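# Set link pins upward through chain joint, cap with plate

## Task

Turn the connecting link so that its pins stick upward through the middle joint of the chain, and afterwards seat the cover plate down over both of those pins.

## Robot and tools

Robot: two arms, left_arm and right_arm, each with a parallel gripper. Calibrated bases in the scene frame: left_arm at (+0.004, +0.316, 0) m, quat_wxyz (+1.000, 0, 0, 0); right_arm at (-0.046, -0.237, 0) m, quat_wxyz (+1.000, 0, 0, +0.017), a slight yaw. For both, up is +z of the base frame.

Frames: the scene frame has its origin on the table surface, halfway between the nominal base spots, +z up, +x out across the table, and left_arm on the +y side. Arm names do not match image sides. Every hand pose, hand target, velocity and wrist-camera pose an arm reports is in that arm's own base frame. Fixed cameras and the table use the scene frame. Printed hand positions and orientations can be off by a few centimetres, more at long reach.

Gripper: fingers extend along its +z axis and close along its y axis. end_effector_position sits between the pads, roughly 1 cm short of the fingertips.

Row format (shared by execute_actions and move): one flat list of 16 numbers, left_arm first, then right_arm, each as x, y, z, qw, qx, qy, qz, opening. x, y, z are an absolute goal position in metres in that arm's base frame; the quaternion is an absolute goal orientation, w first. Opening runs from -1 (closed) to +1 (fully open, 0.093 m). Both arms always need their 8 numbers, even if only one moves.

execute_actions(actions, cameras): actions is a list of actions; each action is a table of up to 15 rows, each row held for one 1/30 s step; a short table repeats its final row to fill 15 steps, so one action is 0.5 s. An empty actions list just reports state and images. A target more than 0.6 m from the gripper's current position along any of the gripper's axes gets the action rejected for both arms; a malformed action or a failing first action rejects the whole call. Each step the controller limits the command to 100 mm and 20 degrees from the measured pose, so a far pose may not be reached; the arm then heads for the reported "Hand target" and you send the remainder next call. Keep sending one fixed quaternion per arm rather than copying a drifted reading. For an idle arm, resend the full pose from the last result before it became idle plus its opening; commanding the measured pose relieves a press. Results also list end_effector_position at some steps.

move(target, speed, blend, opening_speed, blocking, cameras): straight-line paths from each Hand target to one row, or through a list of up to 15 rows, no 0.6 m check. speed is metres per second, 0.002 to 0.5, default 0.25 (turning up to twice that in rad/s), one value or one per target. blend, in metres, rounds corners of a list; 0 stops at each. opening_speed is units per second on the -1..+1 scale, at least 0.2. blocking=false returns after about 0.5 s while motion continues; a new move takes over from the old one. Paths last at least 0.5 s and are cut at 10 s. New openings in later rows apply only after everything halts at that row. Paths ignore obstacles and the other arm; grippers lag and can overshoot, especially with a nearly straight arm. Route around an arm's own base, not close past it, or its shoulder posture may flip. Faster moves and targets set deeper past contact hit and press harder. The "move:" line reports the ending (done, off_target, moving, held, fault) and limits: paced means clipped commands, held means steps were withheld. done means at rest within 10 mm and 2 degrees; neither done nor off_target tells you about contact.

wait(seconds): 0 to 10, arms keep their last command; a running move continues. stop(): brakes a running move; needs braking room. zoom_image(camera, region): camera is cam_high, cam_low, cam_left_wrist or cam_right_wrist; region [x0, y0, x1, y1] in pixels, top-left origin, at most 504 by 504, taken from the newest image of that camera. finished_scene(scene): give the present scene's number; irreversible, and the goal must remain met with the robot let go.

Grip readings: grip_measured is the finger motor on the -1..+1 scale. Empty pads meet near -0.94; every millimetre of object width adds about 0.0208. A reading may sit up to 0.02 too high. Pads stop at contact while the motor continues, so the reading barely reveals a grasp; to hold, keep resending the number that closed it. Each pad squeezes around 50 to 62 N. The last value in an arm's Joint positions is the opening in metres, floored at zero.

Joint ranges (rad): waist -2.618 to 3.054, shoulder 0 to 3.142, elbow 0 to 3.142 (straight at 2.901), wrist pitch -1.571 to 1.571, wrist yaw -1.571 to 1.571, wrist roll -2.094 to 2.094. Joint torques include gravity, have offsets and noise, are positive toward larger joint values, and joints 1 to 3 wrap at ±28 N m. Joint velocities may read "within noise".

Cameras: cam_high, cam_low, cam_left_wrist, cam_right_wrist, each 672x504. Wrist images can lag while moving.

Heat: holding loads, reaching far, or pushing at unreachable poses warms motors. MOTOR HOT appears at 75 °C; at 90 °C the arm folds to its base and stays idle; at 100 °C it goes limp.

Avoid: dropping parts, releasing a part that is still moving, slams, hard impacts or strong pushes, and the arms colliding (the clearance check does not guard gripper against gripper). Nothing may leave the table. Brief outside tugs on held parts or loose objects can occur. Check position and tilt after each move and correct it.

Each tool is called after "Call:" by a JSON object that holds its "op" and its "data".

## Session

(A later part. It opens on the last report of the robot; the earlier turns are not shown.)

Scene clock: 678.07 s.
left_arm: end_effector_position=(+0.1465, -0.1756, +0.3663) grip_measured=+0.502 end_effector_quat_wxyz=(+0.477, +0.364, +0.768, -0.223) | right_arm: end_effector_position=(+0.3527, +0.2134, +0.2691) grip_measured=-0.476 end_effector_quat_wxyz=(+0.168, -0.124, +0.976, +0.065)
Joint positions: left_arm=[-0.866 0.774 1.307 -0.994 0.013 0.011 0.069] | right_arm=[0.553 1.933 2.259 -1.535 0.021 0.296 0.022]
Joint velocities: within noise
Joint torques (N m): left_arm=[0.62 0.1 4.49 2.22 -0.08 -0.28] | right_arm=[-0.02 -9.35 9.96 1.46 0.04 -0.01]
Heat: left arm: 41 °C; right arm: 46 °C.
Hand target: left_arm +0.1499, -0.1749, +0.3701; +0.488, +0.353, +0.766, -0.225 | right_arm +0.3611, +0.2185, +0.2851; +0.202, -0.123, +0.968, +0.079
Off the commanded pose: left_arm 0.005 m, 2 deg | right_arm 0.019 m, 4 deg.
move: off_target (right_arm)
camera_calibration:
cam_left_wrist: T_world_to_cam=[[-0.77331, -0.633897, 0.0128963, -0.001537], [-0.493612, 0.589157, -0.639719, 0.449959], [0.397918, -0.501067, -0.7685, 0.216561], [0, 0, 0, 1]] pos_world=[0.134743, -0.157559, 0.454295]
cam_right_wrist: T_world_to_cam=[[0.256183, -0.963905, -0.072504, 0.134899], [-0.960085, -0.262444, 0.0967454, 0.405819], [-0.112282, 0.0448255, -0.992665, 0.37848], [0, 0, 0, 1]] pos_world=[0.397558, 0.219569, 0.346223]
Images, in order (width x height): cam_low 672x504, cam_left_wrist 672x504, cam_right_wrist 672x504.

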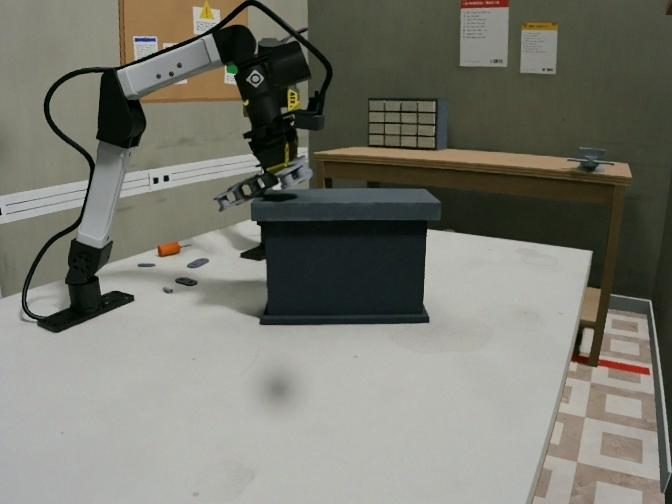

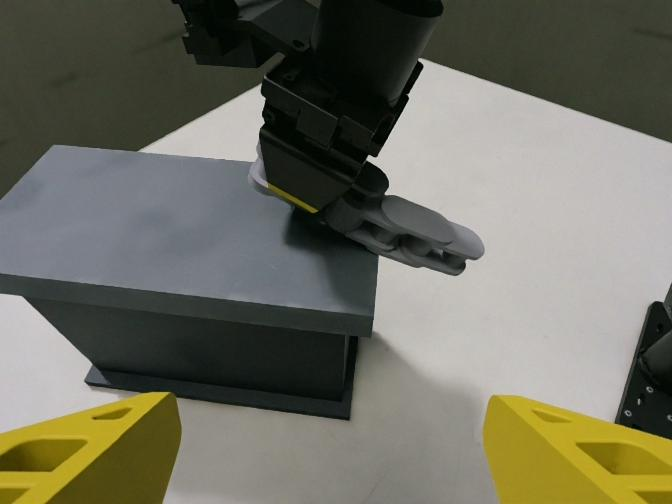

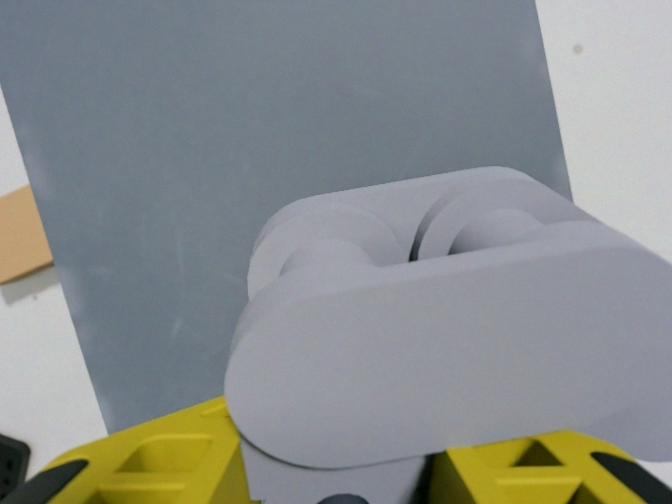

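Call:
{"op": "move", "data": {"target": [[0.15,-0.175,0.37,0.4879,0.3531,0.7659,-0.2250,0.5,0.356,0.257,0.2850,0.2017,-0.1233,0.9684,0.0785,-0.6]], "speed": 0.06, "cameras": ["cam_left_wrist","cam_right_wrist","cam_low"]}}

Scene clock: 846.83 s.
left_arm: end_effector_position=(+0.1465, -0.1756, +0.3663) grip_measured=+0.502 end_effector_quat_wxyz=(+0.477, +0.364, +0.768, -0.223) | right_arm: end_effector_position=(+0.3470, +0.2506, +0.2703) grip_measured=-0.476 end_effector_quat_wxyz=(+0.167, -0.127, +0.975, +0.068)
Joint positions: left_arm=[-0.866 0.774 1.307 -0.994 0.013 0.011 0.069] | right_arm=[0.643 2.033 2.417 -1.594 0.045 0.376 0.022]
Joint velocities: within noise
Joint torques (N m): left_arm=[0.62 0.12 4.48 2.21 -0.08 -0.27] | right_arm=[0.09 -9.95 9.42 1.49 0.26 0.06]
Heat: left arm: 46 °C; right arm: 50 °C.
Hand target: left_arm +0.1499, -0.1749, +0.3701; +0.488, +0.353, +0.766, -0.225 | right_arm +0.3556, +0.2567, +0.2850; +0.202, -0.123, +0.968, +0.079
Off the commanded pose: left_arm 0.005 m, 2 deg | right_arm 0.018 m, 4 deg.
joint read past its limit (right arm) — joint 4 (wrist pitch), lower limit.
move: off_target (right_arm)
camera_calibration:
cam_left_wrist: T_world_to_cam=[[-0.77331, -0.633897, 0.0128963, -0.001537], [-0.493612, 0.589157, -0.639719, 0.449959], [0.397918, -0.501067, -0.7685, 0.216561], [0, 0, 0, 1]] pos_world=[0.134743, -0.157559, 0.454295]
cam_right_wrist: T_world_to_cam=[[0.262975, -0.961663, -0.0777647, 0.170738], [-0.957926, -0.269858, 0.0977508, 0.410891], [-0.114989, 0.0487867, -0.992168, 0.377259], [0, 0, 0, 1]] pos_world=[0.392084, 0.256669, 0.347417]
Images, in order (width x height): cam_low 672x504, cam_left_wrist 672x504, cam_right_wrist 672x504.

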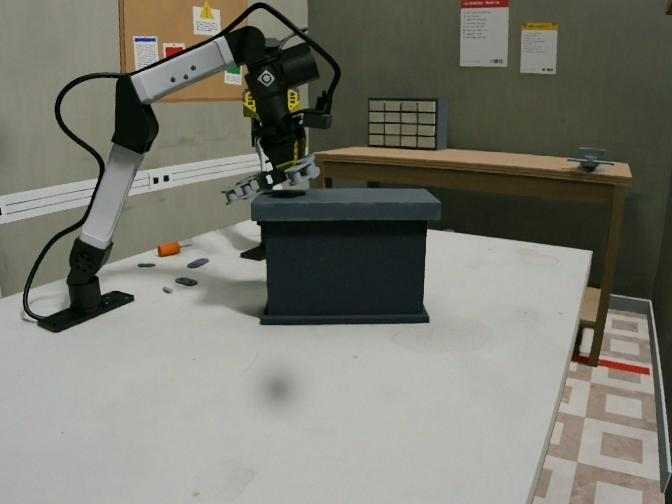

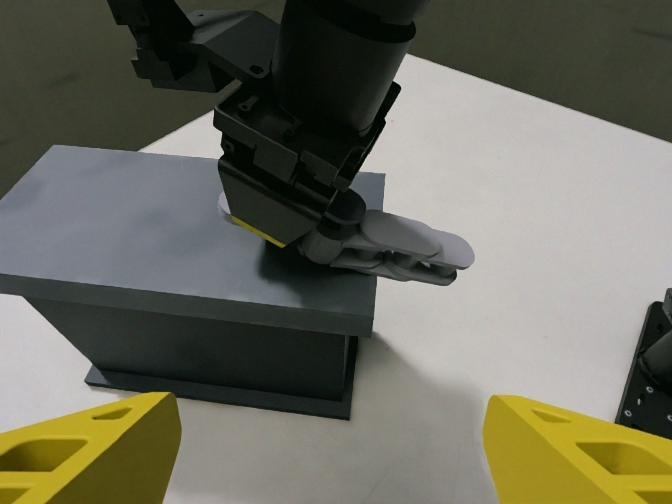

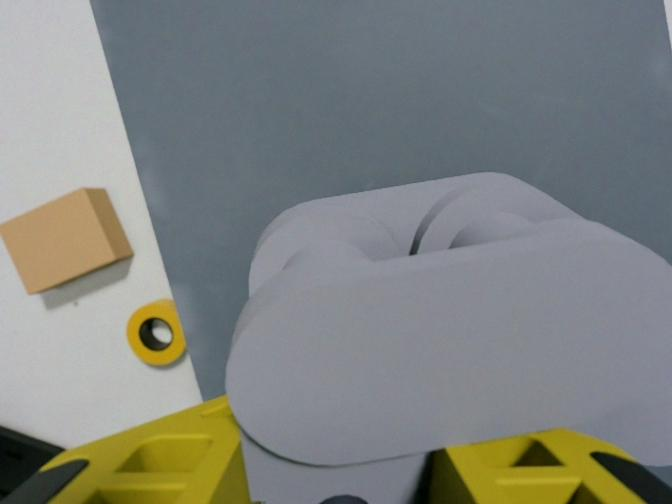

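Call:
{"op": "move", "data": {"target": [[0.15,-0.175,0.37,0.4879,0.3531,0.7659,-0.2250,0.5,0.356,0.257,0.2550,0.14,-0.1233,0.98,0.0585,-0.6]], "speed": 0.05, "cameras": ["cam_left_wrist","cam_low"]}}

Scene clock: 859.13 s.
left_arm: end_effector_position=(+0.1465, -0.1756, +0.3663) grip_measured=+0.502 end_effector_quat_wxyz=(+0.477, +0.364, +0.768, -0.223) | right_arm: end_effector_position=(+0.3494, +0.2539, +0.2513) grip_measured=-0.476 end_effector_quat_wxyz=(+0.143, -0.128, +0.980, +0.059)
Joint positions: left_arm=[-0.866 0.774 1.307 -0.994 0.013 0.011 0.069] | right_arm=[0.643 2.069 2.402 -1.594 0.038 0.377 0.022]
Joint velocities: within noise
Joint torques (N m): left_arm=[0.64 0.1 4.46 2.22 -0.07 -0.28] | right_arm=[-0.69 -10.51 6.38 1.34 -0.01 0.02]
Heat: left arm: 46 °C; right arm: 50 °C.
Hand target: left_arm +0.1499, -0.1749, +0.3700; +0.488, +0.353, +0.766, -0.225 | right_arm +0.3558, +0.2568, +0.2546; +0.157, -0.123, +0.978, +0.068
Off the commanded pose: left_arm 0.005 m, 2 deg | right_arm 0.008 m, 1 deg.
joint read past its limit (right arm) — joint 4 (wrist pitch), lower limit.
joint sent to its limit (right arm) — joint 4 (wrist pitch), lower limit. The joint targets still meet the commanded pose.
move: done
camera_calibration:
cam_left_wrist: T_world_to_cam=[[-0.77331, -0.633897, 0.0128963, -0.001537], [-0.493612, 0.589157, -0.639719, 0.449959], [0.397918, -0.501067, -0.7685, 0.216561], [0, 0, 0, 1]] pos_world=[0.134743, -0.157559, 0.454295]
Images, in order (width x height): cam_low 672x504, cam_left_wrist 672x504.

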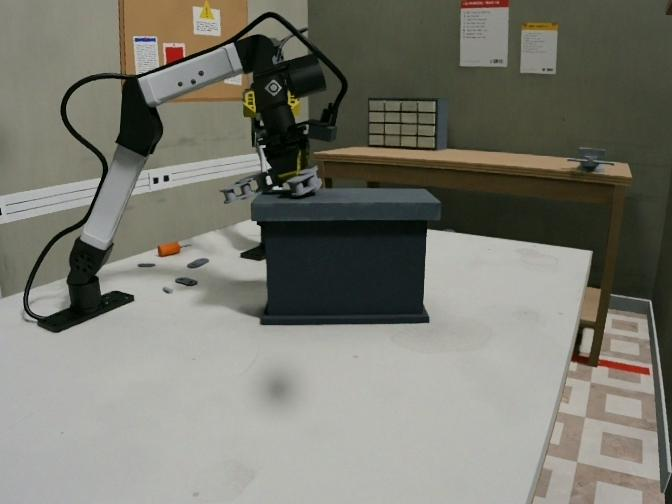

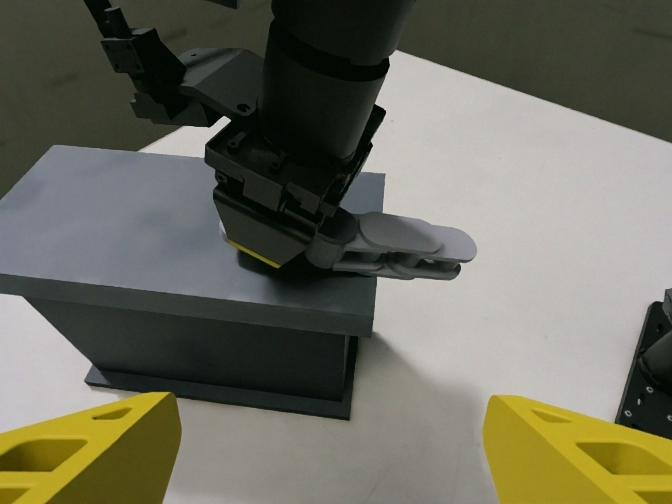

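Call:
{"op": "move", "data": {"target": [[0.15,-0.175,0.37,0.4879,0.3531,0.7659,-0.2250,0.5,0.356,0.257,0.2380,0.14,-0.1233,0.98,0.0585,-0.6],[0.15,-0.175,0.37,0.4879,0.3531,0.7659,-0.2250,0.5,0.356,0.257,0.2400,0.14,-0.1233,0.98,0.0585,0.1]], "speed": 0.05, "opening_speed": 0.5, "cameras": ["cam_left_wrist","cam_low","cam_right_wrist"]}}

Scene clock: 868.67 s.
left_arm: end_effector_position=(+0.1465, -0.1756, +0.3663) grip_measured=+0.502 end_effector_quat_wxyz=(+0.477, +0.364, +0.768, -0.223) | right_arm: end_effector_position=(+0.3504, +0.2539, +0.2420) grip_measured=+0.099 end_effector_quat_wxyz=(+0.137, -0.128, +0.981, +0.053)
Joint positions: left_arm=[-0.866 0.774 1.307 -0.994 0.013 0.011 0.069] | right_arm=[0.643 2.069 2.364 -1.575 0.042 0.377 0.05]
Joint velocities: within noise
Joint torques (N m): left_arm=[0.64 0.12 4.48 2.22 -0.08 -0.27] | right_arm=[-0.66 -9.32 6.69 1.21 -0.05 0.04]
Heat: left arm: 47 °C; right arm: 48 °C.
Hand target: left_arm +0.1499, -0.1749, +0.3700; +0.488, +0.353, +0.766, -0.225 | right_arm +0.3559, +0.2569, +0.2400; +0.140, -0.123, +0.981, +0.059
Off the commanded pose: left_arm 0.005 m, 2 deg | right_arm 0.007 m, 1 deg.
joint read past its limit (right arm) — joint 4 (wrist pitch), lower limit.
move: done
camera_calibration:
cam_left_wrist: T_world_to_cam=[[-0.77331, -0.633897, 0.0128963, -0.001537], [-0.493612, 0.589157, -0.639719, 0.449959], [0.397918, -0.501067, -0.7685, 0.216561], [0, 0, 0, 1]] pos_world=[0.134743, -0.157559, 0.454295]
cam_right_wrist: T_world_to_cam=[[0.258898, -0.964273, -0.0561242, 0.167714], [-0.950466, -0.264677, 0.162974, 0.398105], [-0.172006, 0.0111506, -0.985033, 0.377172], [0, 0, 0, 1]] pos_world=[0.399841, 0.262886, 0.316059]
Images, in order (width x height): cam_low 672x504, cam_left_wrist 672x504, cam_right_wrist 672x504.

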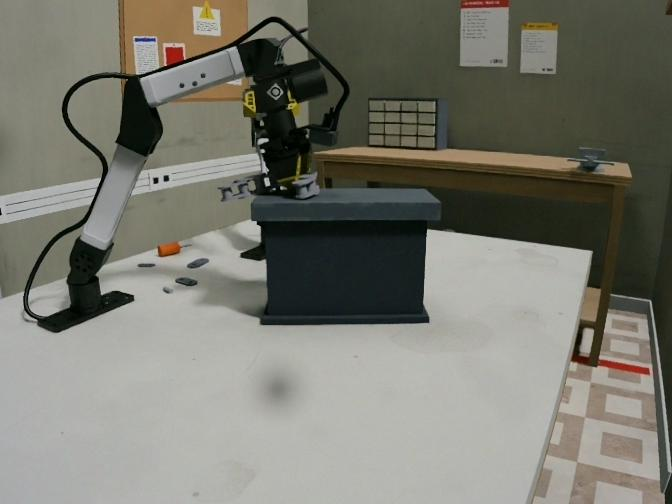

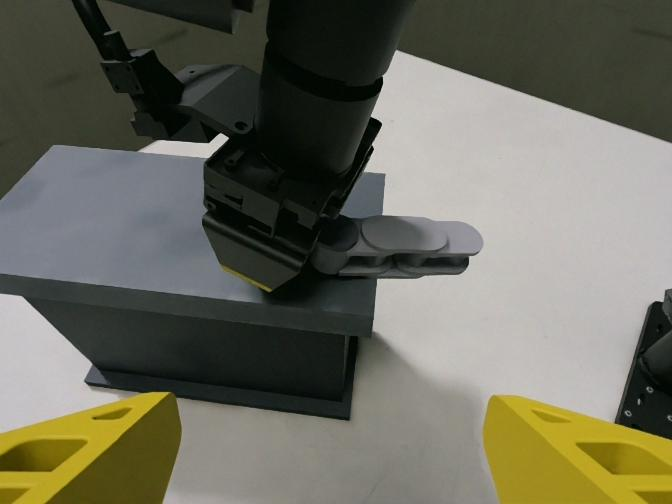

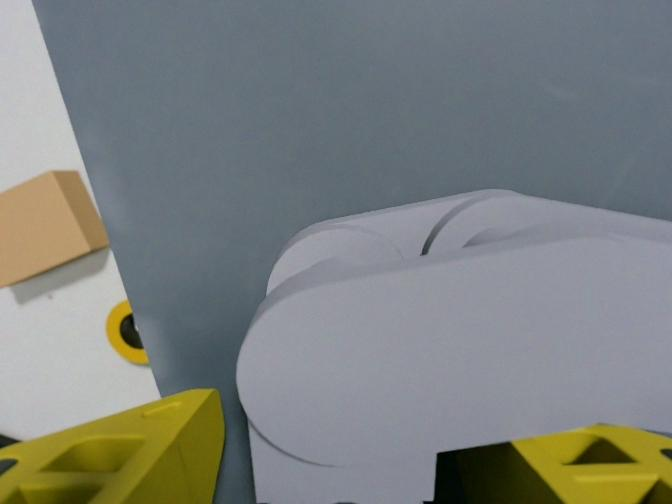

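Call:
{"op": "move", "data": {"target": [[0.15,-0.175,0.37,0.4879,0.3531,0.7659,-0.2250,0.5,0.352,0.256,0.2950,0.17,-0.1233,0.97,0.0685,0.1],[0.15,-0.175,0.37,0.4879,0.3531,0.7659,-0.2250,0.5,0.3,0.17,0.38,0.2017,-0.1233,0.9684,0.0785,0.1]], "speed": [0.06,0.25], "cameras": ["cam_left_wrist","cam_low","cam_right_wrist"]}}

Scene clock: 874.60 s.
left_arm: end_effector_position=(+0.1465, -0.1757, +0.3664) grip_measured=+0.502 end_effector_quat_wxyz=(+0.477, +0.364, +0.768, -0.223) | right_arm: end_effector_position=(+0.2975, +0.1688, +0.3837) grip_measured=+0.099 end_effector_quat_wxyz=(+0.304, -0.117, +0.938, +0.117)
Joint positions: left_arm=[-0.866 0.774 1.307 -0.994 0.013 0.011 0.069] | right_arm=[0.527 1.633 2.294 -1.569 0.022 0.271 0.05]
Joint velocities: within noise
Joint torques (N m): left_arm=[0.62 0.12 4.48 2.22 -0.07 -0.28] | right_arm=[-0.84 -4.68 4.41 1.71 -0.1 -0.05]
Heat: left arm: 47 °C; right arm: 48 °C.
Hand target: left_arm +0.1499, -0.1749, +0.3701; +0.488, +0.353, +0.766, -0.225 | right_arm +0.2999, +0.1700, +0.3794; +0.297, -0.120, +0.940, +0.117
Off the commanded pose: left_arm 0.005 m, 2 deg | right_arm 0.005 m, 13 deg.
joint read past its limit (right arm) — joint 4 (wrist pitch), lower limit.
joint sent to its limit (right arm) — joint 4 (wrist pitch), lower limit. The joint targets are off in orientation, not in position.
move: off_target (right_arm)
camera_calibration:
cam_left_wrist: T_world_to_cam=[[-0.773313, -0.633893, 0.0128894, -0.00153367], [-0.493454, 0.588971, -0.640013, 0.450095], [0.398108, -0.501291, -0.768256, 0.216442], [0, 0, 0, 1]] pos_world=[0.134748, -0.157565, 0.454369]
cam_right_wrist: T_world_to_cam=[[0.280069, -0.949831, -0.139223, 0.130481], [-0.948281, -0.251159, -0.194118, 0.436293], [0.149412, 0.186389, -0.971048, 0.378076], [0, 0, 0, 1]] pos_world=[0.320695, 0.163045, 0.469988]
Images, in order (width x height): cam_low 672x504, cam_left_wrist 672x504, cam_right_wrist 672x504.

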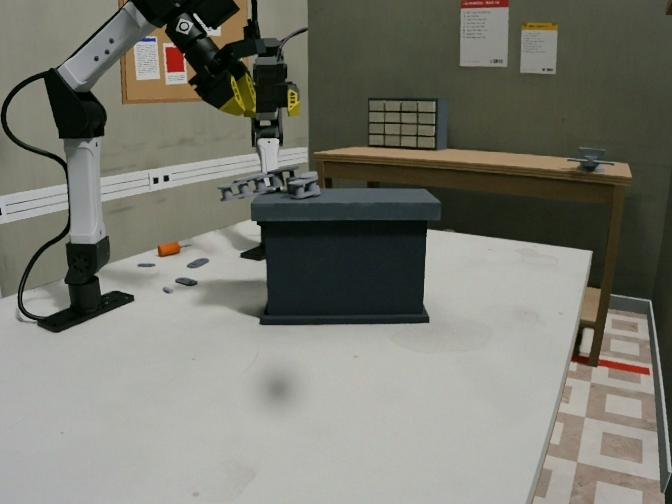

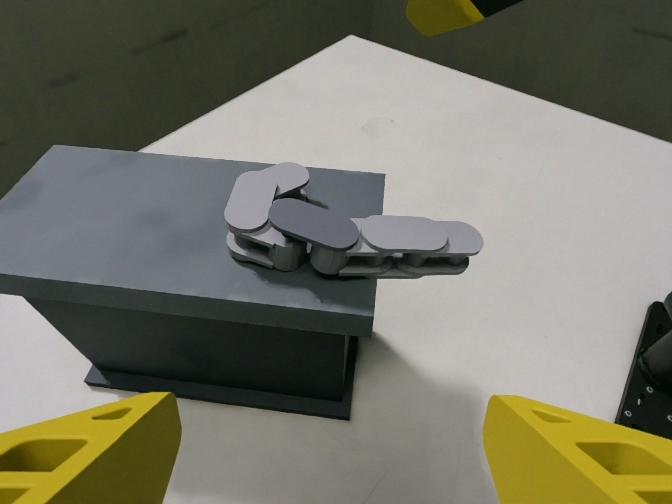

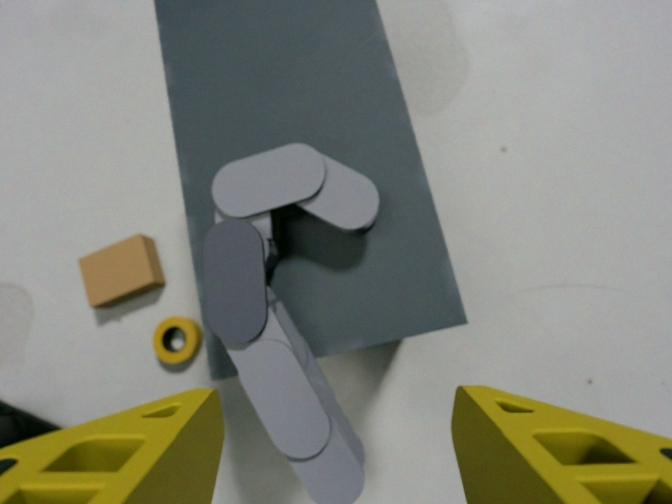

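Call:
{"op": "move", "data": {"target": [[0.15,-0.175,0.37,0.4879,0.3531,0.7659,-0.2250,0.1,0.25,-0.03,0.33,0.3,0,0.954,0,0.1],[0.266,-0.293,0.32,0.15,-0.1833,0.9654,-0.1038,0.1,0.25,-0.05,0.3,0.3,0,0.954,0,0.1]], "speed": 0.25}}

Scene clock: 900.53 s.
left_arm: end_effector_position=(+0.2632, -0.2909, +0.3151) grip_measured=+0.102 end_effector_quat_wxyz=(+0.190, -0.167, +0.955, -0.154) | right_arm: end_effector_position=(+0.2501, -0.0497, +0.2996) grip_measured=+0.099 end_effector_quat_wxyz=(+0.294, +0.002, +0.956, -0.001)
Joint positions: left_arm=[-0.916 1.844 2.301 -1.568 -0.19 -1.218 0.05] | right_arm=[-0.307 1.167 1.538 -1.366 -0.168 -0.253 0.05]
Joint velocities: within noise
Joint torques (N m): left_arm=[0.66 -7.16 7.34 1.12 -0.03 -0.28] | right_arm=[-1.07 -3.1 5.19 1.66 -0.26 -0.09]
Heat: left arm: 47 °C; right arm: 44 °C.
Hand target: left_arm +0.2658, -0.2928, +0.3194; +0.188, -0.174, +0.952, -0.165 | right_arm +0.2500, -0.0500, +0.2999; +0.300, +0.000, +0.954, +0.000
Off the commanded pose: left_arm 0.006 m, 8 deg | right_arm 0.000 m, 1 deg.
joint sent to its limit (left arm) — joint 4 (wrist pitch), lower limit. The joint targets are off in orientation, not in position.
move: off_target (left_arm)
camera_calibration:
cam_left_wrist: T_world_to_cam=[[0.269581, -0.888876, 0.37044, -0.444975], [-0.962453, -0.261398, 0.0731814, 0.194084], [0.031783, -0.37626, -0.925969, 0.255329], [0, 0, 0, 1]] pos_world=[0.298639, -0.248725, 0.38706]
cam_right_wrist: T_world_to_cam=[[-0.0150494, -0.999834, 0.0103186, -0.0489856], [-0.989055, 0.0133707, -0.14694, 0.329321], [0.146778, -0.012417, -0.989092, 0.340397], [0, 0, 0, 1]] pos_world=[0.275016, -0.049154, 0.385579]

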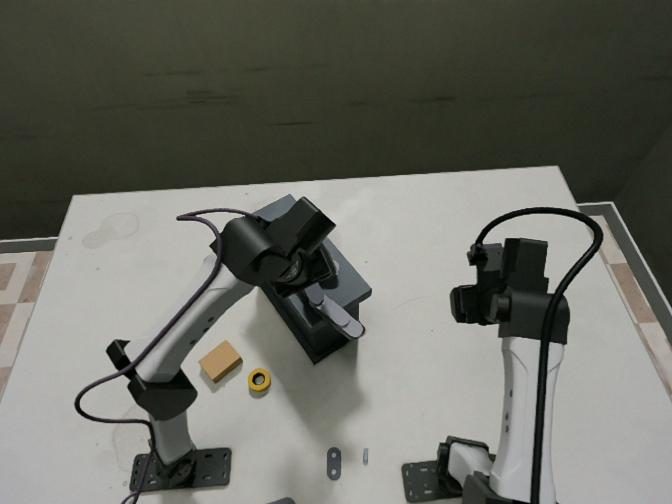

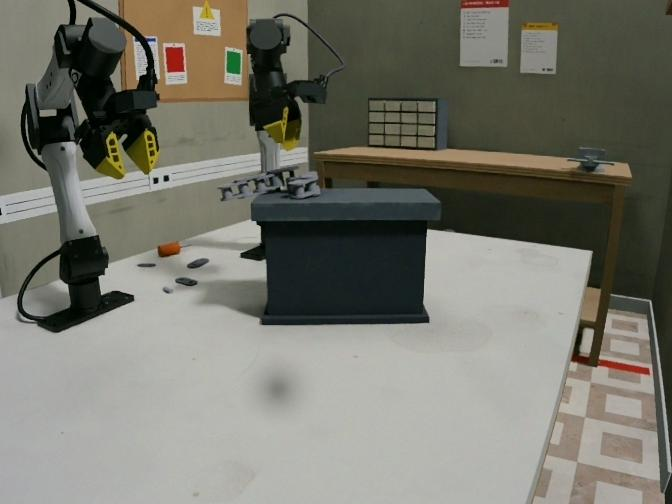

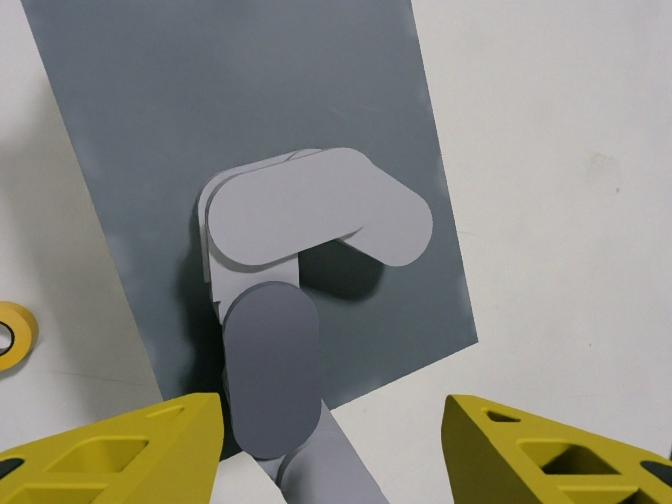

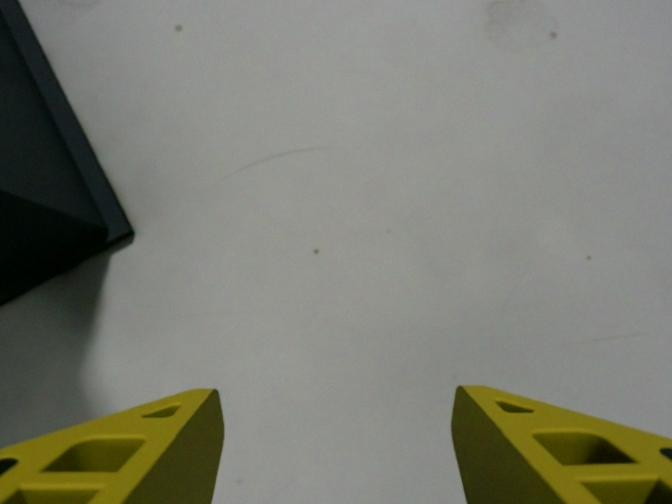

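Call:
{"op": "move", "data": {"target": [[0.2675,-0.289,0.285,0.0640,-0.1833,0.9754,-0.1038,0.2,0.25,-0.05,0.3,0.3,0,0.954,0,0.1],[0.2675,-0.289,0.253,0.0640,-0.1833,0.9754,-0.1038,0.2,0.25,-0.05,0.3,0.3,0,0.954,0,0.1]], "speed": [0.15,0.05], "cameras": ["cam_left_wrist","cam_low"]}}

Scene clock: 928.13 s.
left_arm: end_effector_position=(+0.2665, -0.2888, +0.2592) grip_measured=+0.198 end_effector_quat_wxyz=(+0.082, -0.185, +0.972, -0.121) | right_arm: end_effector_position=(+0.2503, -0.0497, +0.2997) grip_measured=+0.099 end_effector_quat_wxyz=(+0.294, +0.002, +0.956, -0.001)
Joint positions: left_arm=[-0.831 1.9 2.192 -1.569 -0.012 -1.205 0.055] | right_arm=[-0.307 1.167 1.538 -1.365 -0.168 -0.253 0.05]
Joint velocities: within noise
Joint torques (N m): left_arm=[0.64 -7.84 4.53 0.87 0.08 -0.05] | right_arm=[-0.92 -3.18 5.27 1.75 -0.22 -0.11]
Heat: left arm: 44 °C; right arm: 43 °C.
Hand target: left_arm +0.2674, -0.2888, +0.2526; +0.072, -0.183, +0.974, -0.116 | right_arm +0.2500, -0.0500, +0.2999; +0.300, +0.000, +0.954, +0.000
Off the commanded pose: left_arm 0.006 m, 3 deg | right_arm 0.000 m, 1 deg.
joint sent to its limit (left arm) — joint 4 (wrist pitch), lower limit. The joint targets still meet the commanded pose.
move: off_target (left_arm)
camera_calibration:
cam_left_wrist: T_world_to_cam=[[0.350855, -0.894766, 0.276215, -0.422208], [-0.919122, -0.2726, 0.284437, 0.13232], [-0.179209, -0.353671, -0.918042, 0.264957], [0, 0, 0, 1]] pos_world=[0.317234, -0.247999, 0.322225]
Images, in order (width x height): cam_low 672x504, cam_left_wrist 672x504.

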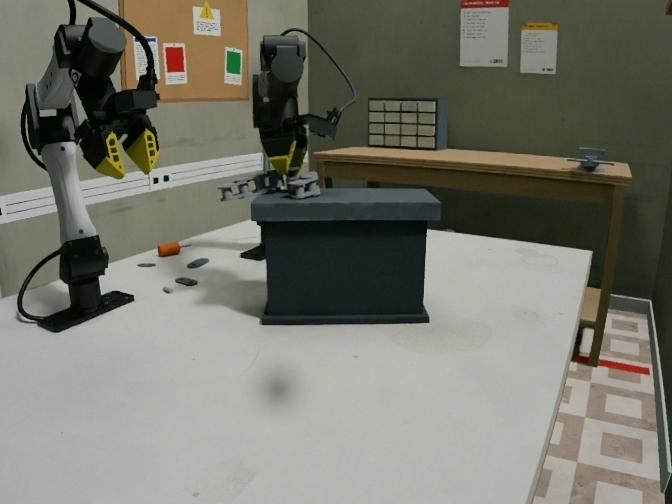

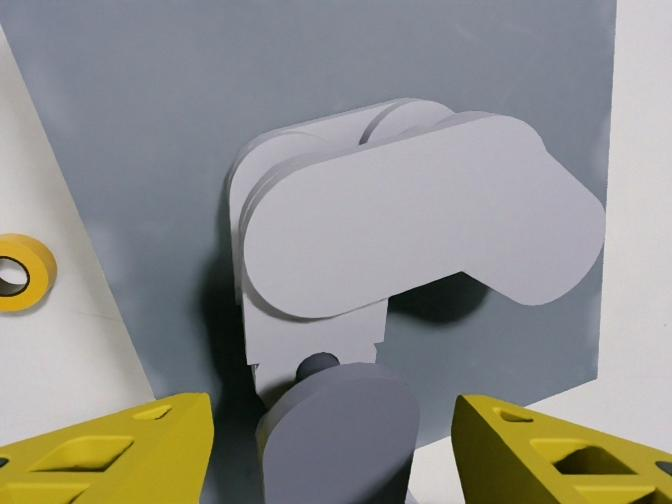

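Call:
{"op": "zoom_image", "data": {"camera": "cam_left_wrist", "region": [190, 320, 480, 504]}}

Call:
{"op": "zoom_image", "data": {"camera": "cam_low", "region": [210, 140, 340, 215]}}

Scaled by 1.738 from the camera's 672x504 image, which has a finer 960x720 frame.

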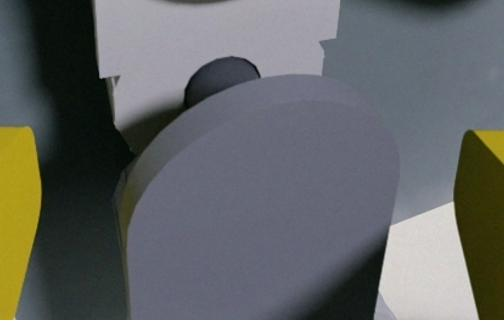

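Scaled by 3.877 from the camera's 672x504 image, which has a finer 960x720 frame.

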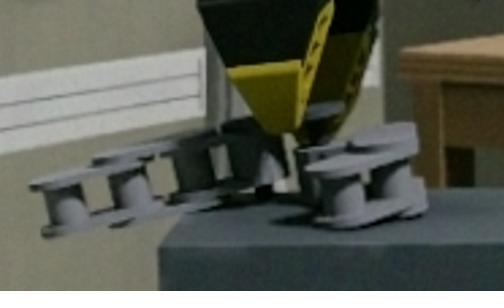

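Call:
{"op": "move", "data": {"target": [[0.2675,-0.289,0.247,0.0640,-0.1833,0.9754,-0.1038,-0.6,0.25,-0.05,0.3,0.3,0,0.954,0,0.1]], "speed": [0.05], "opening_speed": 1, "cameras": ["cam_left_wrist","cam_low"]}}

Scene clock: 945.40 s.
left_arm: end_effector_position=(+0.2653, -0.2894, +0.2558) grip_measured=-0.477 end_effector_quat_wxyz=(+0.076, -0.183, +0.973, -0.119) | right_arm: end_effector_position=(+0.2503, -0.0497, +0.2998) grip_measured=+0.099 end_effector_quat_wxyz=(+0.295, +0.002, +0.956, -0.001)
Joint positions: left_arm=[-0.831 1.904 2.185 -1.569 -0.004 -1.202 0.022] | right_arm=[-0.307 1.167 1.538 -1.365 -0.168 -0.253 0.05]
Joint velocities: within noise
Joint torques (N m): left_arm=[0.62 -7.51 4.3 0.85 0.01 -0.08] | right_arm=[-1.02 -2.62 5.29 1.61 -0.22 -0.09]
Heat: left arm: 43 °C; right arm: 42 °C.
Hand target: left_arm +0.2674, -0.2888, +0.2468; +0.067, -0.183, +0.975, -0.108 | right_arm +0.2500, -0.0500, +0.3000; +0.300, +0.000, +0.954, +0.000
Off the commanded pose: left_arm 0.009 m, 2 deg | right_arm 0.001 m, 1 deg.
joint sent to its limit (left arm) — joint 4 (wrist pitch), lower limit. The joint targets still meet the commanded pose.
move: done
camera_calibration:
cam_left_wrist: T_world_to_cam=[[0.349974, -0.897447, 0.268528, -0.420044], [-0.916836, -0.26935, 0.294725, 0.12978], [-0.192172, -0.349342, -0.917077, 0.265816], [0, 0, 0, 1]] pos_world=[0.317074, -0.249151, 0.318318]
Images, in order (width x height): cam_low 672x504, cam_left_wrist 672x504.

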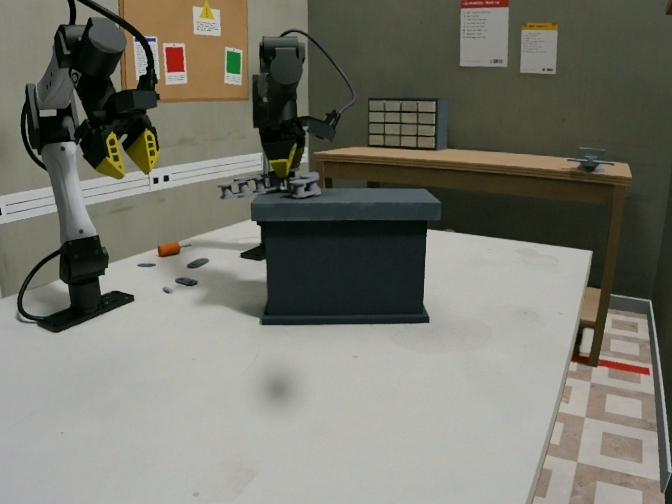

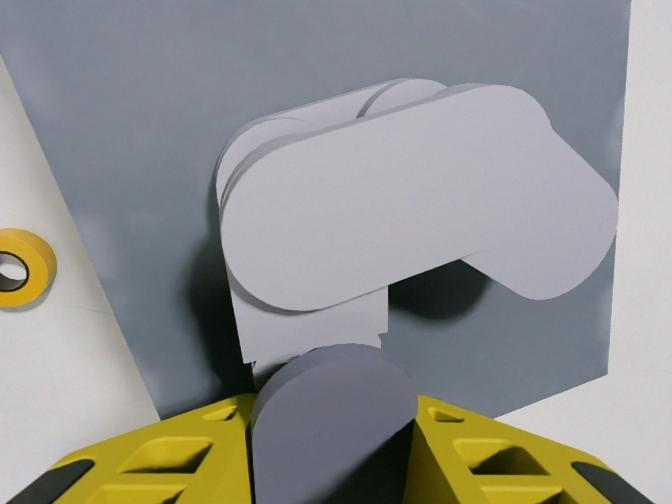

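Call:
{"op": "move", "data": {"target": [[0.268,-0.288,0.266,0.0640,-0.1833,0.9754,-0.1038,-0.6,0.25,-0.05,0.3,0.3,0,0.954,0,0.1],[0.276,-0.246,0.266,0.0562,-0.2658,0.9584,-0.0882,-0.6,0.25,-0.05,0.3,0.3,0,0.954,0,0.1]], "speed": [0.05], "cameras": ["cam_left_wrist","cam_low"]}}

speed must be one number or one for each of the 2 targets, got a list of 1; nothing of the call was run

Call:
{"op": "move", "data": {"target": [[0.268,-0.288,0.266,0.0640,-0.1833,0.9754,-0.1038,-0.6,0.25,-0.05,0.3,0.3,0,0.954,0,0.1],[0.276,-0.246,0.266,0.0562,-0.2658,0.9584,-0.0882,-0.6,0.25,-0.05,0.3,0.3,0,0.954,0,0.1]], "speed": 0.05, "cameras": ["cam_left_wrist","cam_low"]}}

Scene clock: 960.93 s.
left_arm: end_effector_position=(+0.2755, -0.2596, +0.2558) grip_measured=-0.477 end_effector_quat_wxyz=(+0.063, -0.250, +0.959, -0.121) | right_arm: end_effector_position=(+0.2503, -0.0497, +0.2998) grip_measured=+0.099 end_effector_quat_wxyz=(+0.295, +0.002, +0.956, -0.001)
Joint positions: left_arm=[-0.745 1.85 2.114 -1.564 0.024 -1.258 0.022] | right_arm=[-0.307 1.167 1.538 -1.365 -0.168 -0.253 0.05]
Joint velocities: within noise
Joint torques (N m): left_arm=[1.55 -12.62 4.08 0.76 -0.26 -0.32] | right_arm=[-0.91 -3 5.34 1.66 -0.24 -0.07]
Heat: left arm: 42 °C; right arm: 42 °C.
Hand target: left_arm +0.2760, -0.2464, +0.2652; +0.078, -0.265, +0.953, -0.122 | right_arm +0.2500, -0.0500, +0.3000; +0.300, +0.000, +0.954, +0.000
Off the commanded pose: left_arm 0.017 m, 4 deg | right_arm 0.001 m, 1 deg.
joint sent to its limit (left arm) — joint 4 (wrist pitch), lower limit. The joint targets are off in orientation, not in position.
move: off_target (left_arm)
camera_calibration:
cam_left_wrist: T_world_to_cam=[[0.474615, -0.837106, 0.272018, -0.416423], [-0.861999, -0.37954, 0.336017, 0.0928742], [-0.17804, -0.393958, -0.90172, 0.258831], [0, 0, 0, 1]] pos_world=[0.32378, -0.211372, 0.31546]
Images, in order (width x height): cam_low 672x504, cam_left_wrist 672x504.

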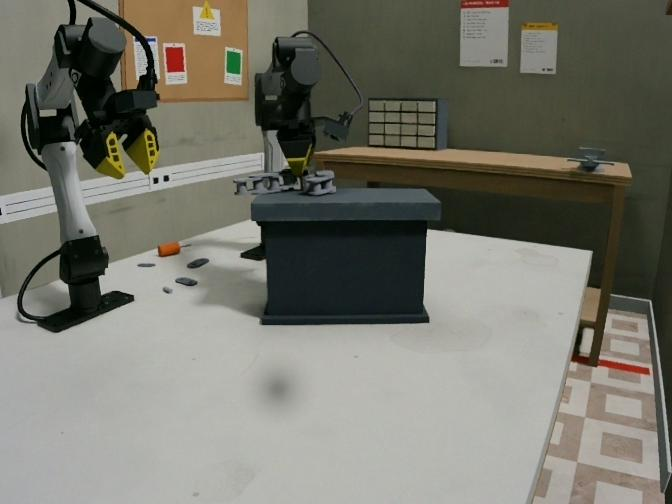

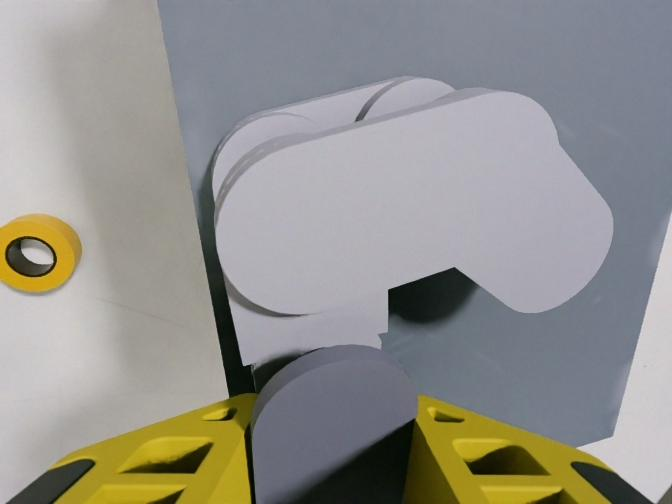

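Call:
{"op": "move", "data": {"target": [0.267,-0.230,0.266,0.0562,-0.2758,0.9554,-0.0882,-0.6,0.25,-0.05,0.3,0.3,0,0.954,0,0.1], "speed": 0.05, "cameras": ["cam_left_wrist","cam_low"]}}

Scene clock: 973.67 s.
left_arm: end_effector_position=(+0.2683, -0.2430, +0.2564) grip_measured=-0.477 end_effector_quat_wxyz=(+0.061, -0.263, +0.956, -0.116) | right_arm: end_effector_position=(+0.2504, -0.0496, +0.2998) grip_measured=+0.099 end_effector_quat_wxyz=(+0.295, +0.001, +0.956, -0.001)
Joint positions: left_arm=[-0.725 1.787 2.039 -1.56 0.024 -1.266 0.022] | right_arm=[-0.307 1.167 1.538 -1.365 -0.169 -0.253 0.05]
Joint velocities: within noise
Joint torques (N m): left_arm=[1.28 -11.97 4.23 0.72 -0.25 -0.25] | right_arm=[-1.16 -2.81 5.27 1.67 -0.23 -0.04]
Heat: left arm: 41 °C; right arm: 42 °C.
Hand target: left_arm +0.2670, -0.2304, +0.2652; +0.075, -0.275, +0.951, -0.117 | right_arm +0.2500, -0.0500, +0.3000; +0.300, +0.000, +0.954, +0.000
Off the commanded pose: left_arm 0.016 m, 4 deg | right_arm 0.001 m, 1 deg.
joint sent to its limit (left arm) — joint 4 (wrist pitch), lower limit. The joint targets are off in orientation, not in position.
move: off_target (left_arm)
camera_calibration:
cam_left_wrist: T_world_to_cam=[[0.500075, -0.824747, 0.26404, -0.401025], [-0.848206, -0.405027, 0.34132, 0.0814996], [-0.174559, -0.394646, -0.9021, 0.263619], [0, 0, 0, 1]] pos_world=[0.315688, -0.193699, 0.31588]
Images, in order (width x height): cam_low 672x504, cam_left_wrist 672x504.

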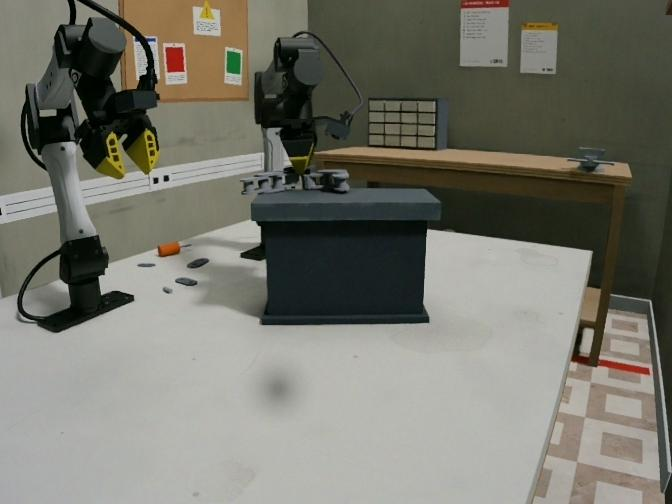

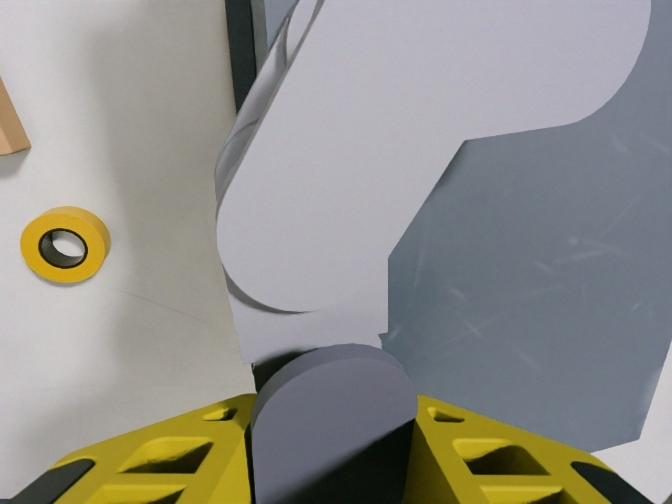

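Call:
{"op": "move", "data": {"target": [[0.2675,-0.240,0.245,0.0562,-0.2708,0.9570,-0.0882,-0.6,0.25,-0.05,0.3,0.3,0,0.954,0,0.1],[0.2675,-0.240,0.245,0.0562,-0.2708,0.9570,-0.0882,-0.05,0.25,-0.05,0.3,0.3,0,0.954,0,0.1]], "speed": 0.05, "opening_speed": 0.4, "cameras": ["cam_left_wrist","cam_low"]}}

Scene clock: 988.03 s.
left_arm: end_effector_position=(+0.2674, -0.2405, +0.2533) grip_measured=-0.052 end_effector_quat_wxyz=(+0.060, -0.268, +0.955, -0.108) | right_arm: end_effector_position=(+0.2504, -0.0496, +0.2998) grip_measured=+0.099 end_effector_quat_wxyz=(+0.295, +0.001, +0.956, -0.001)
Joint positions: left_arm=[-0.725 1.787 2.029 -1.565 0.016 -1.274 0.043] | right_arm=[-0.307 1.167 1.538 -1.365 -0.169 -0.253 0.05]
Joint velocities: within noise
Joint torques (N m): left_arm=[-0.83 -6.57 4.36 0.73 -0.21 -0.26] | right_arm=[-0.95 -2.88 5.2 1.66 -0.19 -0.07]
Heat: left arm: 41 °C; right arm: 41 °C.
Hand target: left_arm +0.2674, -0.2399, +0.2450; +0.058, -0.271, +0.957, -0.091 | right_arm +0.2500, -0.0500, +0.3000; +0.300, +0.000, +0.954, +0.000
Off the commanded pose: left_arm 0.008 m, 2 deg | right_arm 0.001 m, 1 deg.
joint sent to its limit (left arm) — joint 4 (wrist pitch), lower limit. The joint targets still meet the commanded pose.
move: done; target 2's new opening was sent with left_arm's hand 0.011 m and 3 deg from that target
camera_calibration:
cam_left_wrist: T_world_to_cam=[[0.510065, -0.823477, 0.248435, -0.396092], [-0.841661, -0.418295, 0.341519, 0.0777942], [-0.177314, -0.383294, -0.906446, 0.266256], [0, 0, 0, 1]] pos_world=[0.31472, -0.191577, 0.313181]
Images, in order (width x height): cam_low 672x504, cam_left_wrist 672x504.

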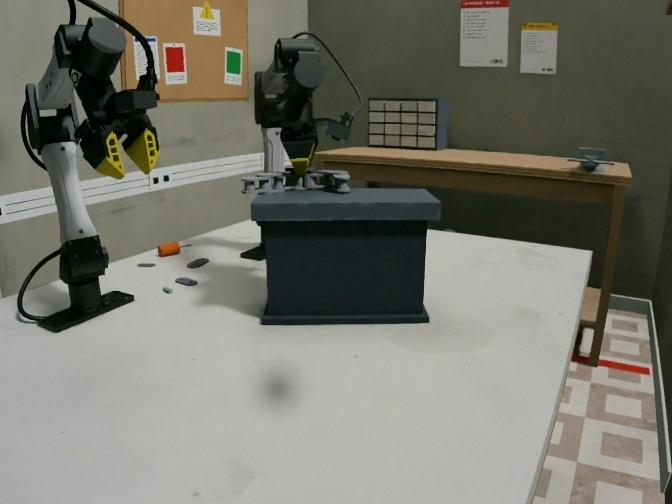

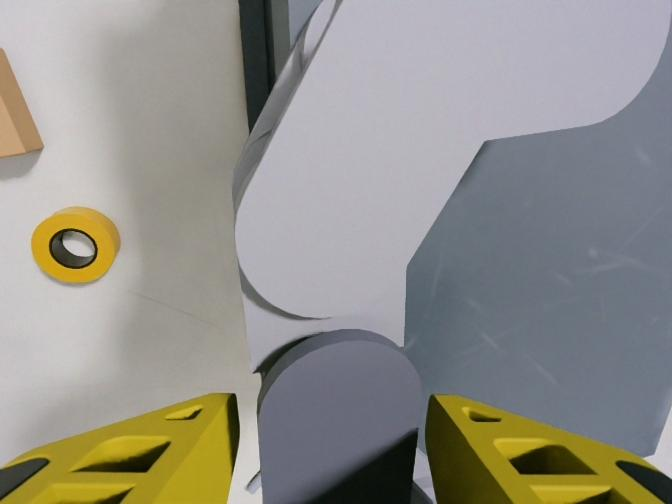

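Call:
{"op": "move", "data": {"target": [[0.2675,-0.240,0.295,0.0762,-0.2708,0.9500,-0.0982,0.1,0.25,-0.05,0.3,0.3,0,0.954,0,0.1],[0.19,-0.17,0.36,0.28,0.38,0.86,-0.12,0.5,0.25,-0.05,0.3,0.3,0,0.954,0,0.1]], "speed": [0.05,0.25], "cameras": ["cam_left_wrist","cam_low"]}}

Scene clock: 997.33 s.
left_arm: end_effector_position=(+0.1912, -0.1703, +0.3574) grip_measured=+0.498 end_effector_quat_wxyz=(+0.276, +0.383, +0.874, -0.114) | right_arm: end_effector_position=(+0.2504, -0.0496, +0.2998) grip_measured=+0.099 end_effector_quat_wxyz=(+0.295, +0.001, +0.956, -0.001)
Joint positions: left_arm=[-0.682 1.305 1.909 -1.571 0.07 0.122 0.069] | right_arm=[-0.307 1.167 1.538 -1.365 -0.169 -0.253 0.05]
Joint velocities: within noise
Joint torques (N m): left_arm=[0.69 -4.19 3.82 1.55 0.21 -0.08] | right_arm=[-1.02 -2.97 5.46 1.67 -0.27 -0.08]
Heat: left arm: 40 °C; right arm: 41 °C.
Hand target: left_arm +0.1899, -0.1700, +0.3600; +0.283, +0.385, +0.870, -0.121 | right_arm +0.2500, -0.0500, +0.3000; +0.300, +0.000, +0.954, +0.000
Off the commanded pose: left_arm 0.003 m, 1 deg | right_arm 0.001 m, 1 deg.
joint read past its limit (left arm) — joint 4 (wrist pitch), lower limit.
move: done
camera_calibration:
cam_left_wrist: T_world_to_cam=[[-0.72771, -0.685876, 0.00358165, 0.02227], [-0.673851, 0.713959, -0.190228, 0.358257], [0.127915, -0.140844, -0.981733, 0.38381], [0, 0, 0, 1]] pos_world=[0.208523, -0.186449, 0.444869]
Images, in order (width x height): cam_low 672x504, cam_left_wrist 672x504.

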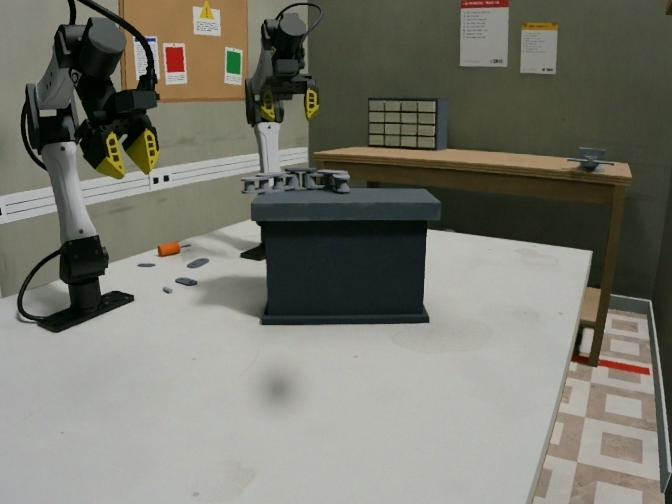

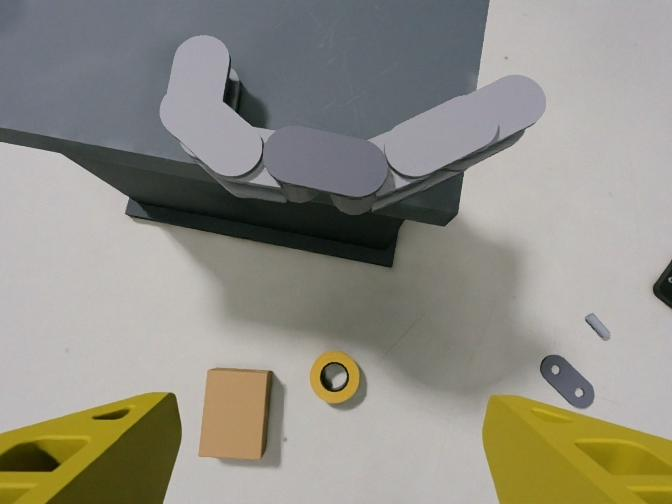

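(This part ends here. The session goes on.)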